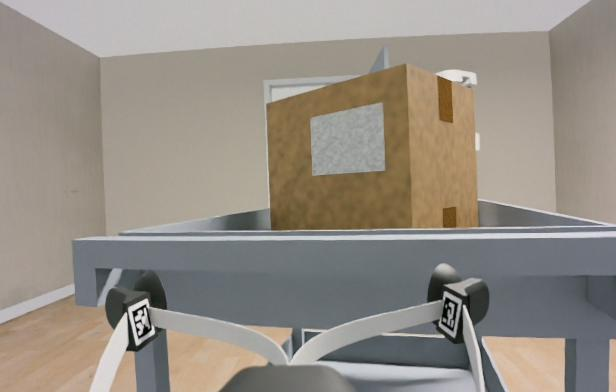

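Call:
move:
  blocking: false
  r1: {"base":{"translate_m":0.25,"strafe_m":-0.04},"pace":"slow","contact_limits":{"translate_m":0.6}}

Call:
wait:
  seconds: 4
  cameras: ["r1_wrist_camera","r1_head_camera"]

Scene clock: 1411.70 s.
move: r1 moving
r1.base_odometry: x=-4.787 y=+2.663 heading=-0.144
r1.turned_by_wheels: +0.000
r1.turned_by_imu: +0.000
r1.base_tilt: forward=-1.6 right=+1.3
r1.lidar_m: 0.50 3.20 2.42 2.35 2.06 1.58 1.52 1.63 2.36 2.35 2.48 0.53
r1.base_status: translate_m moving; strafe_m moving
r1.joint_positions: lift_m=+0.667 arm_m=+0.000 wrist_yaw_rad=-0.002 wrist_pitch_rad=+0.002 wrist_roll_rad=+0.002 gripper_m=+0.141
r1.joint_status: not commanded
r1.measured_speeds: translate_m=+0.048 strafe_m=-0.007 rotate_rad=+0.000 lift_m=+0.000 arm_m=+0.000 wrist_yaw_rad=+0.000 wrist_pitch_rad=+0.000 wrist_roll_rad=+0.000
r1.motor_effort: lift_m=+13(14) arm_m=+4(5) wheel_0=+4(6) wheel_1=+2(3) wheel_2=-5(7)
r1.servo_current: wrist_yaw_rad=65(65) wrist_pitch_rad=39(52) wrist_roll_rad=52(65) gripper_m=46(52)
r1.contact_limits: translate_m 0.6
r1.hand_pose: x=+0.4590 y=-0.0880 z=+0.8451 quat_wxyz=(+1.000, +0.001, +0.001, -0.001) (m; r1's base frame)
r1.wrist_depth_mm: - - - - - - - / - - - - 569 - - / - - - 661 559 - - / - - - 676 554 668 - / - 452 - - - - - / - 208 183 343 187 197 - / - 404 - 143 - 842 317
r2: as last shown
r2.lidar_m: 0.48 2.17 3.21 3.42 1.74 4.39 2.09 1.56 1.51 1.59 1.49 1.06
r2.motor_effort: lift_m=+20(20) arm_m=-6(6) wheel_0=-4(4) wheel_1=-6(6) wheel_2=+18(18)
r2.servo_current: wrist_yaw_rad=33(59) wrist_pitch_rad=33(46) wrist_roll_rad=39(59) gripper_m=65(72)
r2.contact_limits: strafe_m 0.9
r2.wrist_depth_mm: 159 167 221 164 - - - / 166 173 221 165 - - - / 168 173 223 166 - - - / 170 174 231 167 - - - / - 179 232 169 - - - / - 173 186 170 176 - - / - 143 214 - - - -
pictures: none

Scene clock: 1415.00 s.
earlier move: r1 done
r1.base_odometry: x=-4.557 y=+2.591 heading=-0.144
r1.turned_by_wheels: +0.000
r1.turned_by_imu: -0.001
r1.base_tilt: forward=-1.6 right=+1.3
r1.lidar_m: 0.43 3.25 2.47 2.35 2.37 1.81 1.75 1.87 2.38 2.34 2.45 0.48
r1.base_status: done
r1.joint_positions: lift_m=+0.667 arm_m=+0.000 wrist_yaw_rad=-0.002 wrist_pitch_rad=+0.002 wrist_roll_rad=+0.002 gripper_m=+0.141
r1.joint_status: not commanded
r1.measured_speeds: all 0
r1.motor_effort: lift_m=+14(14) arm_m=+4(5) wheel_0=+2(10) wheel_1=+3(6) wheel_2=-5(13)
r1.servo_current: wrist_yaw_rad=65(72) wrist_pitch_rad=39(52) wrist_roll_rad=33(65) gripper_m=39(52)
r1.contact_limits: translate_m 0.6
r1.hand_pose: x=+0.4590 y=-0.0880 z=+0.8451 quat_wxyz=(+1.000, +0.001, +0.001, -0.001) (m; r1's base frame)
r1.wrist_depth_mm: - - - - - - - / - - - - 544 - - / - - - 634 535 654 - / - - - 640 549 591 - / - - - - - - - / - 203 - - - 196 - / - 1863 340 143 - 842 1756
r2.base_odometry: x=-2.291 y=-2.161 heading=-1.204
r2.turned_by_wheels: +0.000
r2.turned_by_imu: +0.000
r2.base_tilt: forward=-0.6 right=+0.1
r2.lidar_m: 0.51 2.15 3.20 3.41 1.52 1.88 2.08 1.57 1.52 1.61 1.47 1.07
r2.base_status: not commanded
r2.joint_positions: lift_m=+0.890 arm_m=+0.120 wrist_yaw_rad=+0.006 wrist_pitch_rad=+0.002 wrist_roll_rad=+0.000 gripper_m=-0.024
r2.joint_status: not commanded
r2.measured_speeds: all 0
r2.motor_effort: lift_m=+20(20) arm_m=-6(6) wheel_0=-4(4) wheel_1=-6(6) wheel_2=+18(18)
r2.servo_current: wrist_yaw_rad=39(65) wrist_pitch_rad=39(46) wrist_roll_rad=39(59) gripper_m=72(78)
r2.contact_limits: strafe_m 0.9
r2.hand_pose: x=+0.5799 y=-0.0857 z=+1.0676 quat_wxyz=(+1.000, +0.000, +0.001, +0.003) (m; r2's base frame)
r2.wrist_depth_mm: 159 167 220 163 - - - / 166 173 222 165 - - - / 168 173 222 167 - - - / 170 174 232 167 - - - / - 180 232 169 - - - / - 173 186 171 176 - - / - 143 214 - - - -
wait: 3.30 of 4 s (r1 has come to rest)
pictures: r1_head_camera, r1_wrist_camera
Images, in order (width x height): r1_head_camera 420x560, r1_wrist_camera 616x392.

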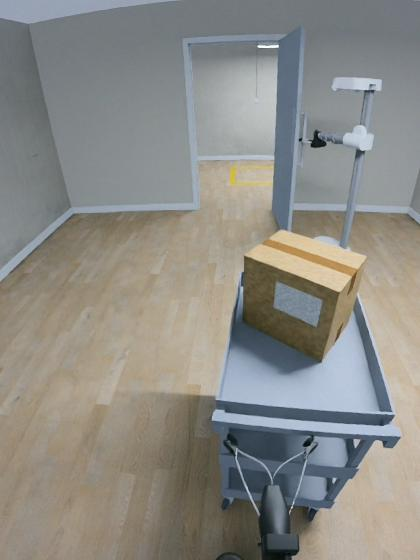

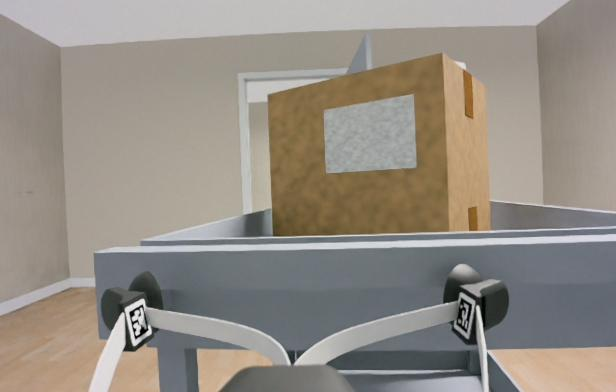

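Call:
move:
  blocking: false
  r1: {"base":{"translate_m":-0.05},"pace":"slow"}

Call:
wait:
  seconds: 2

Call:
move:
  blocking: false
  r1: {"base":{"strafe_m":-0.2}}

Call:
wait:
  seconds: 3

Call:
move:
  blocking: false
  r1: {"base":{"rotate_rad":0.12}}

Call:
wait:
  seconds: 2
  cameras: ["r1_wrist_camera","r1_head_camera"]

Scene clock: 1428.00 s.
move: r1 moving
r1.base_odometry: x=-4.570 y=+2.593 heading=-0.145
r1.turned_by_wheels: +0.000
r1.turned_by_imu: -0.001
r1.base_tilt: forward=-1.6 right=+1.3
r1.lidar_m: 0.46 3.26 2.45 2.36 2.38 1.79 1.75 1.86 2.38 2.32 2.47 0.50
r1.base_status: translate_m moving
r1.joint_positions: lift_m=+0.667 arm_m=+0.000 wrist_yaw_rad=-0.002 wrist_pitch_rad=+0.002 wrist_roll_rad=+0.002 gripper_m=+0.141
r1.joint_status: not commanded
r1.measured_speeds: translate_m=-0.049 strafe_m=+0.001 rotate_rad=-0.001 lift_m=+0.000 arm_m=+0.000 wrist_yaw_rad=+0.000 wrist_pitch_rad=+0.000 wrist_roll_rad=+0.000
r1.motor_effort: lift_m=+14(14) arm_m=+4(5) wheel_0=-5(8) wheel_1=-4(5) wheel_2=+4(6)
r1.servo_current: wrist_yaw_rad=46(65) wrist_pitch_rad=46(46) wrist_roll_rad=52(65) gripper_m=46(46)
r1.hand_pose: x=+0.4590 y=-0.0880 z=+0.8451 quat_wxyz=(+1.000, +0.001, +0.001, -0.001) (m; r1's base frame)
r1.wrist_depth_mm: - - - - - - - / - - - - 554 - - / - - - 647 549 668 - / - - - 654 549 603 - / - - - - - - - / - 197 - - 188 195 - / - 1921 334 143 - 300 1808
r2: as last shown
r2.lidar_m: 0.49 2.14 3.21 3.43 1.51 4.38 2.10 1.58 1.49 1.61 1.46 1.02
r2.motor_effort: lift_m=+20(20) arm_m=-6(6) wheel_0=-3(4) wheel_1=-6(6) wheel_2=+18(18)
r2.servo_current: wrist_yaw_rad=52(65) wrist_pitch_rad=39(46) wrist_roll_rad=46(52) gripper_m=65(78)
r2.contact_limits: strafe_m 0.9
r2.wrist_depth_mm: 159 167 220 163 - - - / 166 173 221 165 - - - / 168 173 222 166 - - - / 170 174 231 167 - - - / - 180 232 169 - - - / - 174 186 170 176 - - / - 143 213 - - - -
pictures: none

Scene clock: 1429.20 s.
earlier move: r1 done
r1.base_odometry: x=-4.607 y=+2.599 heading=-0.145
r1.turned_by_wheels: +0.000
r1.turned_by_imu: +0.000
r1.base_tilt: forward=-1.6 right=+1.2
r1.lidar_m: 0.49 3.26 2.46 2.36 2.29 1.75 1.70 1.83 2.38 2.31 2.44 0.53
r1.base_status: done
r1.joint_positions: lift_m=+0.667 arm_m=+0.000 wrist_yaw_rad=-0.002 wrist_pitch_rad=+0.002 wrist_roll_rad=+0.002 gripper_m=+0.141
r1.joint_status: not commanded
r1.measured_speeds: all 0
r1.motor_effort: lift_m=+14(14) arm_m=+4(5) wheel_0=-4(8) wheel_1=-3(7) wheel_2=+1(6)
r1.servo_current: wrist_yaw_rad=46(65) wrist_pitch_rad=46(52) wrist_roll_rad=52(65) gripper_m=39(46)
r1.hand_pose: x=+0.4590 y=-0.0880 z=+0.8451 quat_wxyz=(+1.000, +0.001, +0.001, -0.001) (m; r1's base frame)
r1.wrist_depth_mm: - - - - - - - / - - - - 597 - - / - - - 683 580 - - / - - - 691 580 676 - / - - - - - - - / - 208 345 349 190 198 329 / - - 373 143 - 750 1921
r2.base_odometry: x=-2.291 y=-2.161 heading=-1.204
r2.turned_by_wheels: +0.000
r2.turned_by_imu: +0.000
r2.base_tilt: forward=-0.6 right=+0.1
r2.lidar_m: 0.50 2.17 3.22 3.41 1.52 1.90 2.08 1.59 1.50 1.62 1.48 1.06
r2.base_status: not commanded
r2.joint_positions: lift_m=+0.890 arm_m=+0.120 wrist_yaw_rad=+0.006 wrist_pitch_rad=+0.002 wrist_roll_rad=+0.000 gripper_m=-0.024
r2.joint_status: not commanded
r2.measured_speeds: all 0
r2.motor_effort: lift_m=+20(20) arm_m=-6(6) wheel_0=-3(4) wheel_1=-6(6) wheel_2=+18(18)
r2.servo_current: wrist_yaw_rad=59(72) wrist_pitch_rad=39(46) wrist_roll_rad=46(59) gripper_m=72(78)
r2.contact_limits: strafe_m 0.9
r2.hand_pose: x=+0.5799 y=-0.0857 z=+1.0676 quat_wxyz=(+1.000, +0.000, +0.001, +0.003) (m; r2's base frame)
r2.wrist_depth_mm: 158 167 220 164 - - - / 166 173 221 165 - - - / 168 173 222 166 - - - / 170 173 232 167 - - - / - 179 231 169 - - - / - 174 186 170 176 - - / - 143 214 - - - -
wait: 1.20 of 2 s (r1 has come to rest)
pictures: none

Scene clock: 1429.70 s.
move: r1 moving
r1.base_odometry: x=-4.612 y=+2.563 heading=-0.145
r1.turned_by_wheels: +0.000
r1.turned_by_imu: +0.000
r1.base_tilt: forward=-1.6 right=+1.3
r1.lidar_m: 0.50 3.29 2.50 2.39 2.32 1.77 1.70 1.82 2.33 2.29 2.41 0.52
r1.base_status: strafe_m moving
r1.joint_positions: lift_m=+0.667 arm_m=+0.000 wrist_yaw_rad=-0.002 wrist_pitch_rad=+0.002 wrist_roll_rad=+0.002 gripper_m=+0.141
r1.joint_status: not commanded
r1.measured_speeds: translate_m=+0.000 strafe_m=-0.140 rotate_rad=+0.001 lift_m=+0.000 arm_m=+0.000 wrist_yaw_rad=+0.000 wrist_pitch_rad=+0.000 wrist_roll_rad=+0.000
r1.motor_effort: lift_m=+14(14) arm_m=+4(5) wheel_0=+9(11) wheel_1=-9(10) wheel_2=-1(1)
r1.servo_current: wrist_yaw_rad=39(46) wrist_pitch_rad=46(46) wrist_roll_rad=39(72) gripper_m=39(46)
r1.hand_pose: x=+0.4590 y=-0.0880 z=+0.8451 quat_wxyz=(+1.000, +0.001, +0.001, -0.001) (m; r1's base frame)
r1.wrist_depth_mm: - - - - - - - / - - - - 585 - - / - - - 668 580 - - / - - - 676 574 - - / - - - - - - - / - 209 179 345 187 197 322 / - 375 1863 143 - 917 1921
r2: as last shown
r2.lidar_m: 0.50 2.14 3.23 3.41 1.54 1.88 2.09 1.55 1.52 1.60 1.47 1.06
r2.servo_current: wrist_yaw_rad=52(65) wrist_pitch_rad=39(46) wrist_roll_rad=46(52) gripper_m=72(72)
r2.contact_limits: strafe_m 0.9
r2.wrist_depth_mm: 158 167 221 164 - - - / 166 173 221 165 - - - / 168 173 223 166 - - - / 170 174 232 167 - - - / - 179 232 169 - - - / - 174 186 171 176 - - / - 143 213 - - - -
pictures: none

Scene clock: 1431.17 s.
earlier move: r1 done
r1.base_odometry: x=-4.636 y=+2.401 heading=-0.145
r1.turned_by_wheels: +0.000
r1.turned_by_imu: -0.001
r1.base_tilt: forward=-1.6 right=+1.3
r1.lidar_m: 0.49 0.56 2.69 2.55 2.34 1.75 1.72 1.83 2.19 2.12 2.23 0.53
r1.base_status: done
r1.joint_positions: lift_m=+0.667 arm_m=+0.000 wrist_yaw_rad=-0.002 wrist_pitch_rad=+0.002 wrist_roll_rad=+0.002 gripper_m=+0.141
r1.joint_status: not commanded
r1.measured_speeds: all 0
r1.motor_effort: lift_m=+14(14) arm_m=+4(5) wheel_0=+1(11) wheel_1=+1(10) wheel_2=+0(2)
r1.servo_current: wrist_yaw_rad=46(72) wrist_pitch_rad=33(52) wrist_roll_rad=59(72) gripper_m=46(52)
r1.hand_pose: x=+0.4590 y=-0.0880 z=+0.8451 quat_wxyz=(+1.000, +0.001, +0.001, -0.001) (m; r1's base frame)
r1.wrist_depth_mm: - - - - - - - / - - - 585 - - - / - - 647 569 - - - / - - 634 569 - - - / - - - - - - - / 349 195 180 324 187 196 - / - - 931 143 317 1808 1921
r2.base_odometry: x=-2.291 y=-2.161 heading=-1.204
r2.turned_by_wheels: +0.000
r2.turned_by_imu: +0.000
r2.base_tilt: forward=-0.6 right=+0.1
r2.lidar_m: 0.50 2.12 3.23 3.39 1.52 2.55 2.09 1.57 1.52 1.60 1.49 1.07
r2.base_status: not commanded
r2.joint_positions: lift_m=+0.890 arm_m=+0.120 wrist_yaw_rad=+0.006 wrist_pitch_rad=+0.002 wrist_roll_rad=+0.000 gripper_m=-0.024
r2.joint_status: not commanded
r2.measured_speeds: all 0
r2.motor_effort: lift_m=+20(20) arm_m=-6(6) wheel_0=-4(4) wheel_1=-5(6) wheel_2=+18(18)
r2.servo_current: wrist_yaw_rad=46(65) wrist_pitch_rad=46(52) wrist_roll_rad=59(59) gripper_m=78(78)
r2.contact_limits: strafe_m 0.9
r2.hand_pose: x=+0.5799 y=-0.0857 z=+1.0676 quat_wxyz=(+1.000, +0.000, +0.001, +0.003) (m; r2's base frame)
r2.wrist_depth_mm: 159 167 220 163 - - - / 167 172 221 166 - - - / 168 173 222 166 - - - / 169 174 231 167 - - - / - 180 233 169 - - - / - 173 186 171 176 - - / - 143 213 - - - -
wait: 1.47 of 3 s (r1 has come to rest)
pictures: none

Scene clock: 1431.67 s.
move: r1 moving
r1.base_odometry: x=-4.636 y=+2.401 heading=-0.025
r1.turned_by_wheels: +0.120
r1.turned_by_imu: +0.120
r1.base_tilt: forward=-1.6 right=+1.3
r1.lidar_m: 0.49 0.58 2.57 2.56 2.10 1.72 1.70 1.91 2.16 2.11 2.36 0.52
r1.base_status: rotate_rad moving
r1.joint_positions: lift_m=+0.667 arm_m=+0.000 wrist_yaw_rad=-0.002 wrist_pitch_rad=+0.002 wrist_roll_rad=+0.002 gripper_m=+0.141
r1.joint_status: not commanded
r1.measured_speeds: translate_m=-0.001 strafe_m=+0.000 rotate_rad=+0.015 lift_m=+0.000 arm_m=+0.000 wrist_yaw_rad=+0.000 wrist_pitch_rad=+0.000 wrist_roll_rad=+0.000
r1.motor_effort: lift_m=+14(14) arm_m=+4(4) wheel_0=-3(8) wheel_1=+0(7) wheel_2=-1(6)
r1.servo_current: wrist_yaw_rad=52(65) wrist_pitch_rad=33(46) wrist_roll_rad=39(72) gripper_m=46(52)
r1.hand_pose: x=+0.4590 y=-0.0880 z=+0.8451 quat_wxyz=(+1.000, +0.001, +0.001, -0.001) (m; r1's base frame)
r1.wrist_depth_mm: - - - - - - - / - - - 683 574 - - / - - - 615 554 - - / - - - 621 549 - - / - - - - - - - / 387 196 179 324 186 196 - / - 394 - 137 - 866 278
r2: as last shown
r2.lidar_m: 0.50 2.15 3.21 3.40 1.54 2.53 2.07 1.57 1.51 1.61 1.48 1.00
r2.motor_effort: lift_m=+20(20) arm_m=-6(6) wheel_0=-4(4) wheel_1=-6(6) wheel_2=+18(18)
r2.servo_current: wrist_yaw_rad=65(65) wrist_pitch_rad=39(46) wrist_roll_rad=46(59) gripper_m=72(78)
r2.contact_limits: strafe_m 0.9
r2.wrist_depth_mm: 159 167 221 164 - - - / 166 173 221 165 - - - / 168 173 223 167 - - - / 170 174 232 166 - - - / - 179 231 169 - - - / - 174 186 171 177 - - / - 143 213 - - - -
pictures: none

Scene clock: 1431.97 s.
earlier move: r1 done
r1.base_odometry: x=-4.636 y=+2.401 heading=-0.025
r1.turned_by_wheels: +0.000
r1.turned_by_imu: +0.000
r1.base_tilt: forward=-1.6 right=+1.3
r1.lidar_m: 0.47 0.57 2.58 2.54 2.15 1.74 1.72 1.93 2.13 2.12 2.35 0.53
r1.base_status: done
r1.joint_positions: lift_m=+0.667 arm_m=+0.000 wrist_yaw_rad=-0.002 wrist_pitch_rad=+0.002 wrist_roll_rad=+0.002 gripper_m=+0.141
r1.joint_status: not commanded
r1.measured_speeds: all 0
r1.motor_effort: lift_m=+14(14) arm_m=+4(4) wheel_0=-2(8) wheel_1=-3(7) wheel_2=-1(6)
r1.servo_current: wrist_yaw_rad=46(65) wrist_pitch_rad=46(52) wrist_roll_rad=59(72) gripper_m=39(52)
r1.hand_pose: x=+0.4590 y=-0.0880 z=+0.8451 quat_wxyz=(+1.000, +0.001, +0.001, -0.001) (m; r1's base frame)
r1.wrist_depth_mm: - - - - - - - / - - - 640 597 - - / - - - 609 564 - - / - - - 609 564 - - / - 484 - - - - - / 379 196 180 325 187 193 - / - 1708 - 143 - 831 286
r2.base_odometry: x=-2.291 y=-2.161 heading=-1.204
r2.turned_by_wheels: +0.000
r2.turned_by_imu: +0.000
r2.base_tilt: forward=-0.6 right=+0.1
r2.lidar_m: 0.50 2.17 3.22 3.39 1.51 2.55 2.11 1.55 1.50 1.62 1.46 1.08
r2.base_status: not commanded
r2.joint_positions: lift_m=+0.890 arm_m=+0.120 wrist_yaw_rad=+0.006 wrist_pitch_rad=+0.002 wrist_roll_rad=+0.000 gripper_m=-0.024
r2.joint_status: not commanded
r2.measured_speeds: all 0
r2.motor_effort: lift_m=+20(20) arm_m=-6(6) wheel_0=-4(4) wheel_1=-6(6) wheel_2=+18(18)
r2.servo_current: wrist_yaw_rad=52(65) wrist_pitch_rad=39(46) wrist_roll_rad=33(59) gripper_m=78(78)
r2.contact_limits: strafe_m 0.9
r2.hand_pose: x=+0.5799 y=-0.0857 z=+1.0676 quat_wxyz=(+1.000, +0.000, +0.001, +0.003) (m; r2's base frame)
r2.wrist_depth_mm: 158 167 220 164 - - - / 166 172 222 165 - - - / 168 173 223 166 - - - / 170 174 231 166 - - - / - 179 232 169 - - - / - 174 186 171 176 - - / - 143 213 - - - -
wait: 0.30 of 2 s (r1 has come to rest)
pictures: r1_head_camera, r1_wrist_camera
Images, in order (width x height): r1_head_camera 420x560, r1_wrist_camera 616x392.

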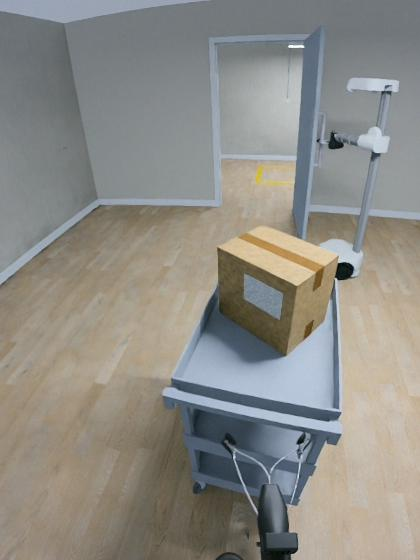

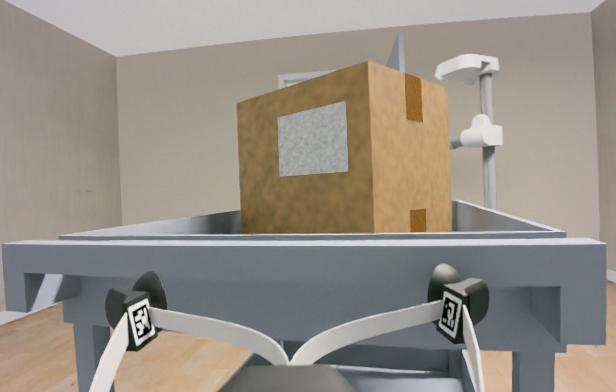

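Call:
move:
  blocking: false
  r1: {"base":{"translate_m":0.35},"pace":"slow","contact_limits":{"translate_m":0.6}}

Call:
wait:
  seconds: 5
  cameras: ["r1_wrist_camera","r1_head_camera"]

Scene clock: 1440.27 s.
move: r1 moving
r1.base_odometry: x=-4.623 y=+2.400 heading=-0.025
r1.turned_by_wheels: +0.000
r1.turned_by_imu: +0.000
r1.base_tilt: forward=-1.6 right=+1.3
r1.lidar_m: 0.48 0.57 2.59 2.55 2.12 1.75 1.73 1.95 2.15 2.13 2.36 0.50
r1.base_status: translate_m moving
r1.joint_positions: lift_m=+0.667 arm_m=+0.000 wrist_yaw_rad=-0.002 wrist_pitch_rad=+0.002 wrist_roll_rad=+0.002 gripper_m=+0.141
r1.joint_status: not commanded
r1.measured_speeds: translate_m=+0.049 strafe_m=-0.001 rotate_rad=+0.002 lift_m=+0.000 arm_m=+0.000 wrist_yaw_rad=+0.000 wrist_pitch_rad=+0.000 wrist_roll_rad=+0.000
r1.motor_effort: lift_m=+14(14) arm_m=+4(4) wheel_0=+3(7) wheel_1=+3(5) wheel_2=-7(10)
r1.servo_current: wrist_yaw_rad=39(72) wrist_pitch_rad=46(46) wrist_roll_rad=65(65) gripper_m=46(46)
r1.contact_limits: translate_m 0.6
r1.hand_pose: x=+0.4590 y=-0.0880 z=+0.8451 quat_wxyz=(+1.000, +0.001, +0.001, -0.001) (m; r1's base frame)
r1.wrist_depth_mm: - - - - - - - / - - - 609 585 - - / - - - 591 574 - - / - - 750 585 574 - - / - - - - - - - / 370 195 179 - 185 196 - / - 1921 1921 143 - 842 286
r2: as last shown
r2.lidar_m: 0.49 2.16 3.21 3.43 1.51 1.90 2.07 1.57 1.52 1.58 1.47 1.06
r2.servo_current: wrist_yaw_rad=59(72) wrist_pitch_rad=46(46) wrist_roll_rad=39(59) gripper_m=72(78)
r2.contact_limits: strafe_m 0.9
r2.wrist_depth_mm: 159 167 220 163 - - - / 166 173 222 165 - - - / 167 173 223 166 - - - / 170 173 231 166 - - - / - 180 232 169 - - - / - 174 186 170 176 - - / - 143 213 - - - -
pictures: none

Scene clock: 1444.57 s.
earlier move: r1 done
r1.base_odometry: x=-4.286 y=+2.392 heading=-0.025
r1.turned_by_wheels: +0.000
r1.turned_by_imu: -0.001
r1.base_tilt: forward=-1.6 right=+1.2
r1.lidar_m: 0.47 3.15 2.57 2.51 2.54 2.11 2.05 2.33 2.20 2.19 0.65 0.53
r1.base_status: done
r1.joint_positions: lift_m=+0.667 arm_m=+0.000 wrist_yaw_rad=-0.003 wrist_pitch_rad=+0.002 wrist_roll_rad=+0.002 gripper_m=+0.141
r1.joint_status: not commanded
r1.measured_speeds: all 0
r1.motor_effort: lift_m=+14(14) arm_m=+4(5) wheel_0=+2(8) wheel_1=+3(6) wheel_2=-2(10)
r1.servo_current: wrist_yaw_rad=39(72) wrist_pitch_rad=33(52) wrist_roll_rad=52(85) gripper_m=39(52)
r1.contact_limits: translate_m 0.6
r1.hand_pose: x=+0.4590 y=-0.0883 z=+0.8451 quat_wxyz=(+1.000, +0.001, +0.001, -0.001) (m; r1's base frame)
r1.wrist_depth_mm: - - - - - - - / - - - - 559 1756 - / - - - 627 554 1708 - / - - - 634 559 585 - / - - 539 - - - - / - 208 182 - 176 193 - / - 1863 298 139 - 891 1863
r2.base_odometry: x=-2.291 y=-2.161 heading=-1.204
r2.turned_by_wheels: +0.000
r2.turned_by_imu: +0.001
r2.base_tilt: forward=-0.6 right=+0.1
r2.lidar_m: 0.49 2.15 3.21 3.41 1.17 1.56 2.06 1.54 1.51 1.60 1.44 1.06
r2.base_status: not commanded
r2.joint_positions: lift_m=+0.890 arm_m=+0.120 wrist_yaw_rad=+0.006 wrist_pitch_rad=+0.002 wrist_roll_rad=+0.000 gripper_m=-0.024
r2.joint_status: not commanded
r2.measured_speeds: all 0
r2.motor_effort: lift_m=+20(20) arm_m=-6(6) wheel_0=-3(4) wheel_1=-6(7) wheel_2=+18(18)
r2.servo_current: wrist_yaw_rad=52(72) wrist_pitch_rad=46(46) wrist_roll_rad=46(65) gripper_m=72(78)
r2.contact_limits: strafe_m 0.9
r2.hand_pose: x=+0.5799 y=-0.0857 z=+1.0676 quat_wxyz=(+1.000, +0.000, +0.001, +0.003) (m; r2's base frame)
r2.wrist_depth_mm: 159 167 221 163 - - - / 166 173 221 165 - - - / 168 174 224 166 - - - / 170 174 232 167 - - - / - 180 232 169 - - - / - 173 186 171 176 - - / - 143 214 - - - -
wait: 4.30 of 5 s (r1 has come to rest)
pictures: r1_head_camera, r1_wrist_camera
Images, in order (width x height): r1_head_camera 420x560, r1_wrist_camera 616x392.

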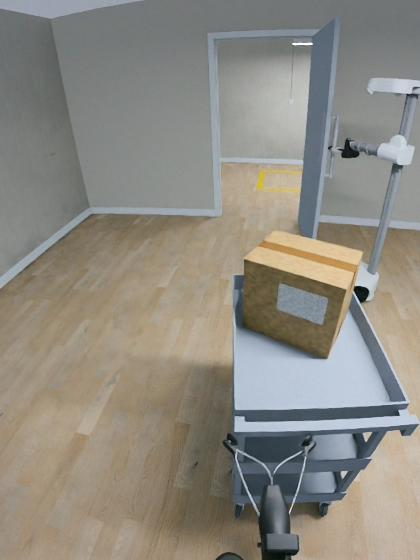

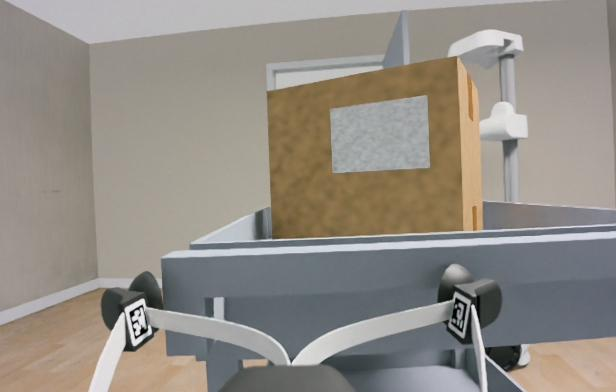

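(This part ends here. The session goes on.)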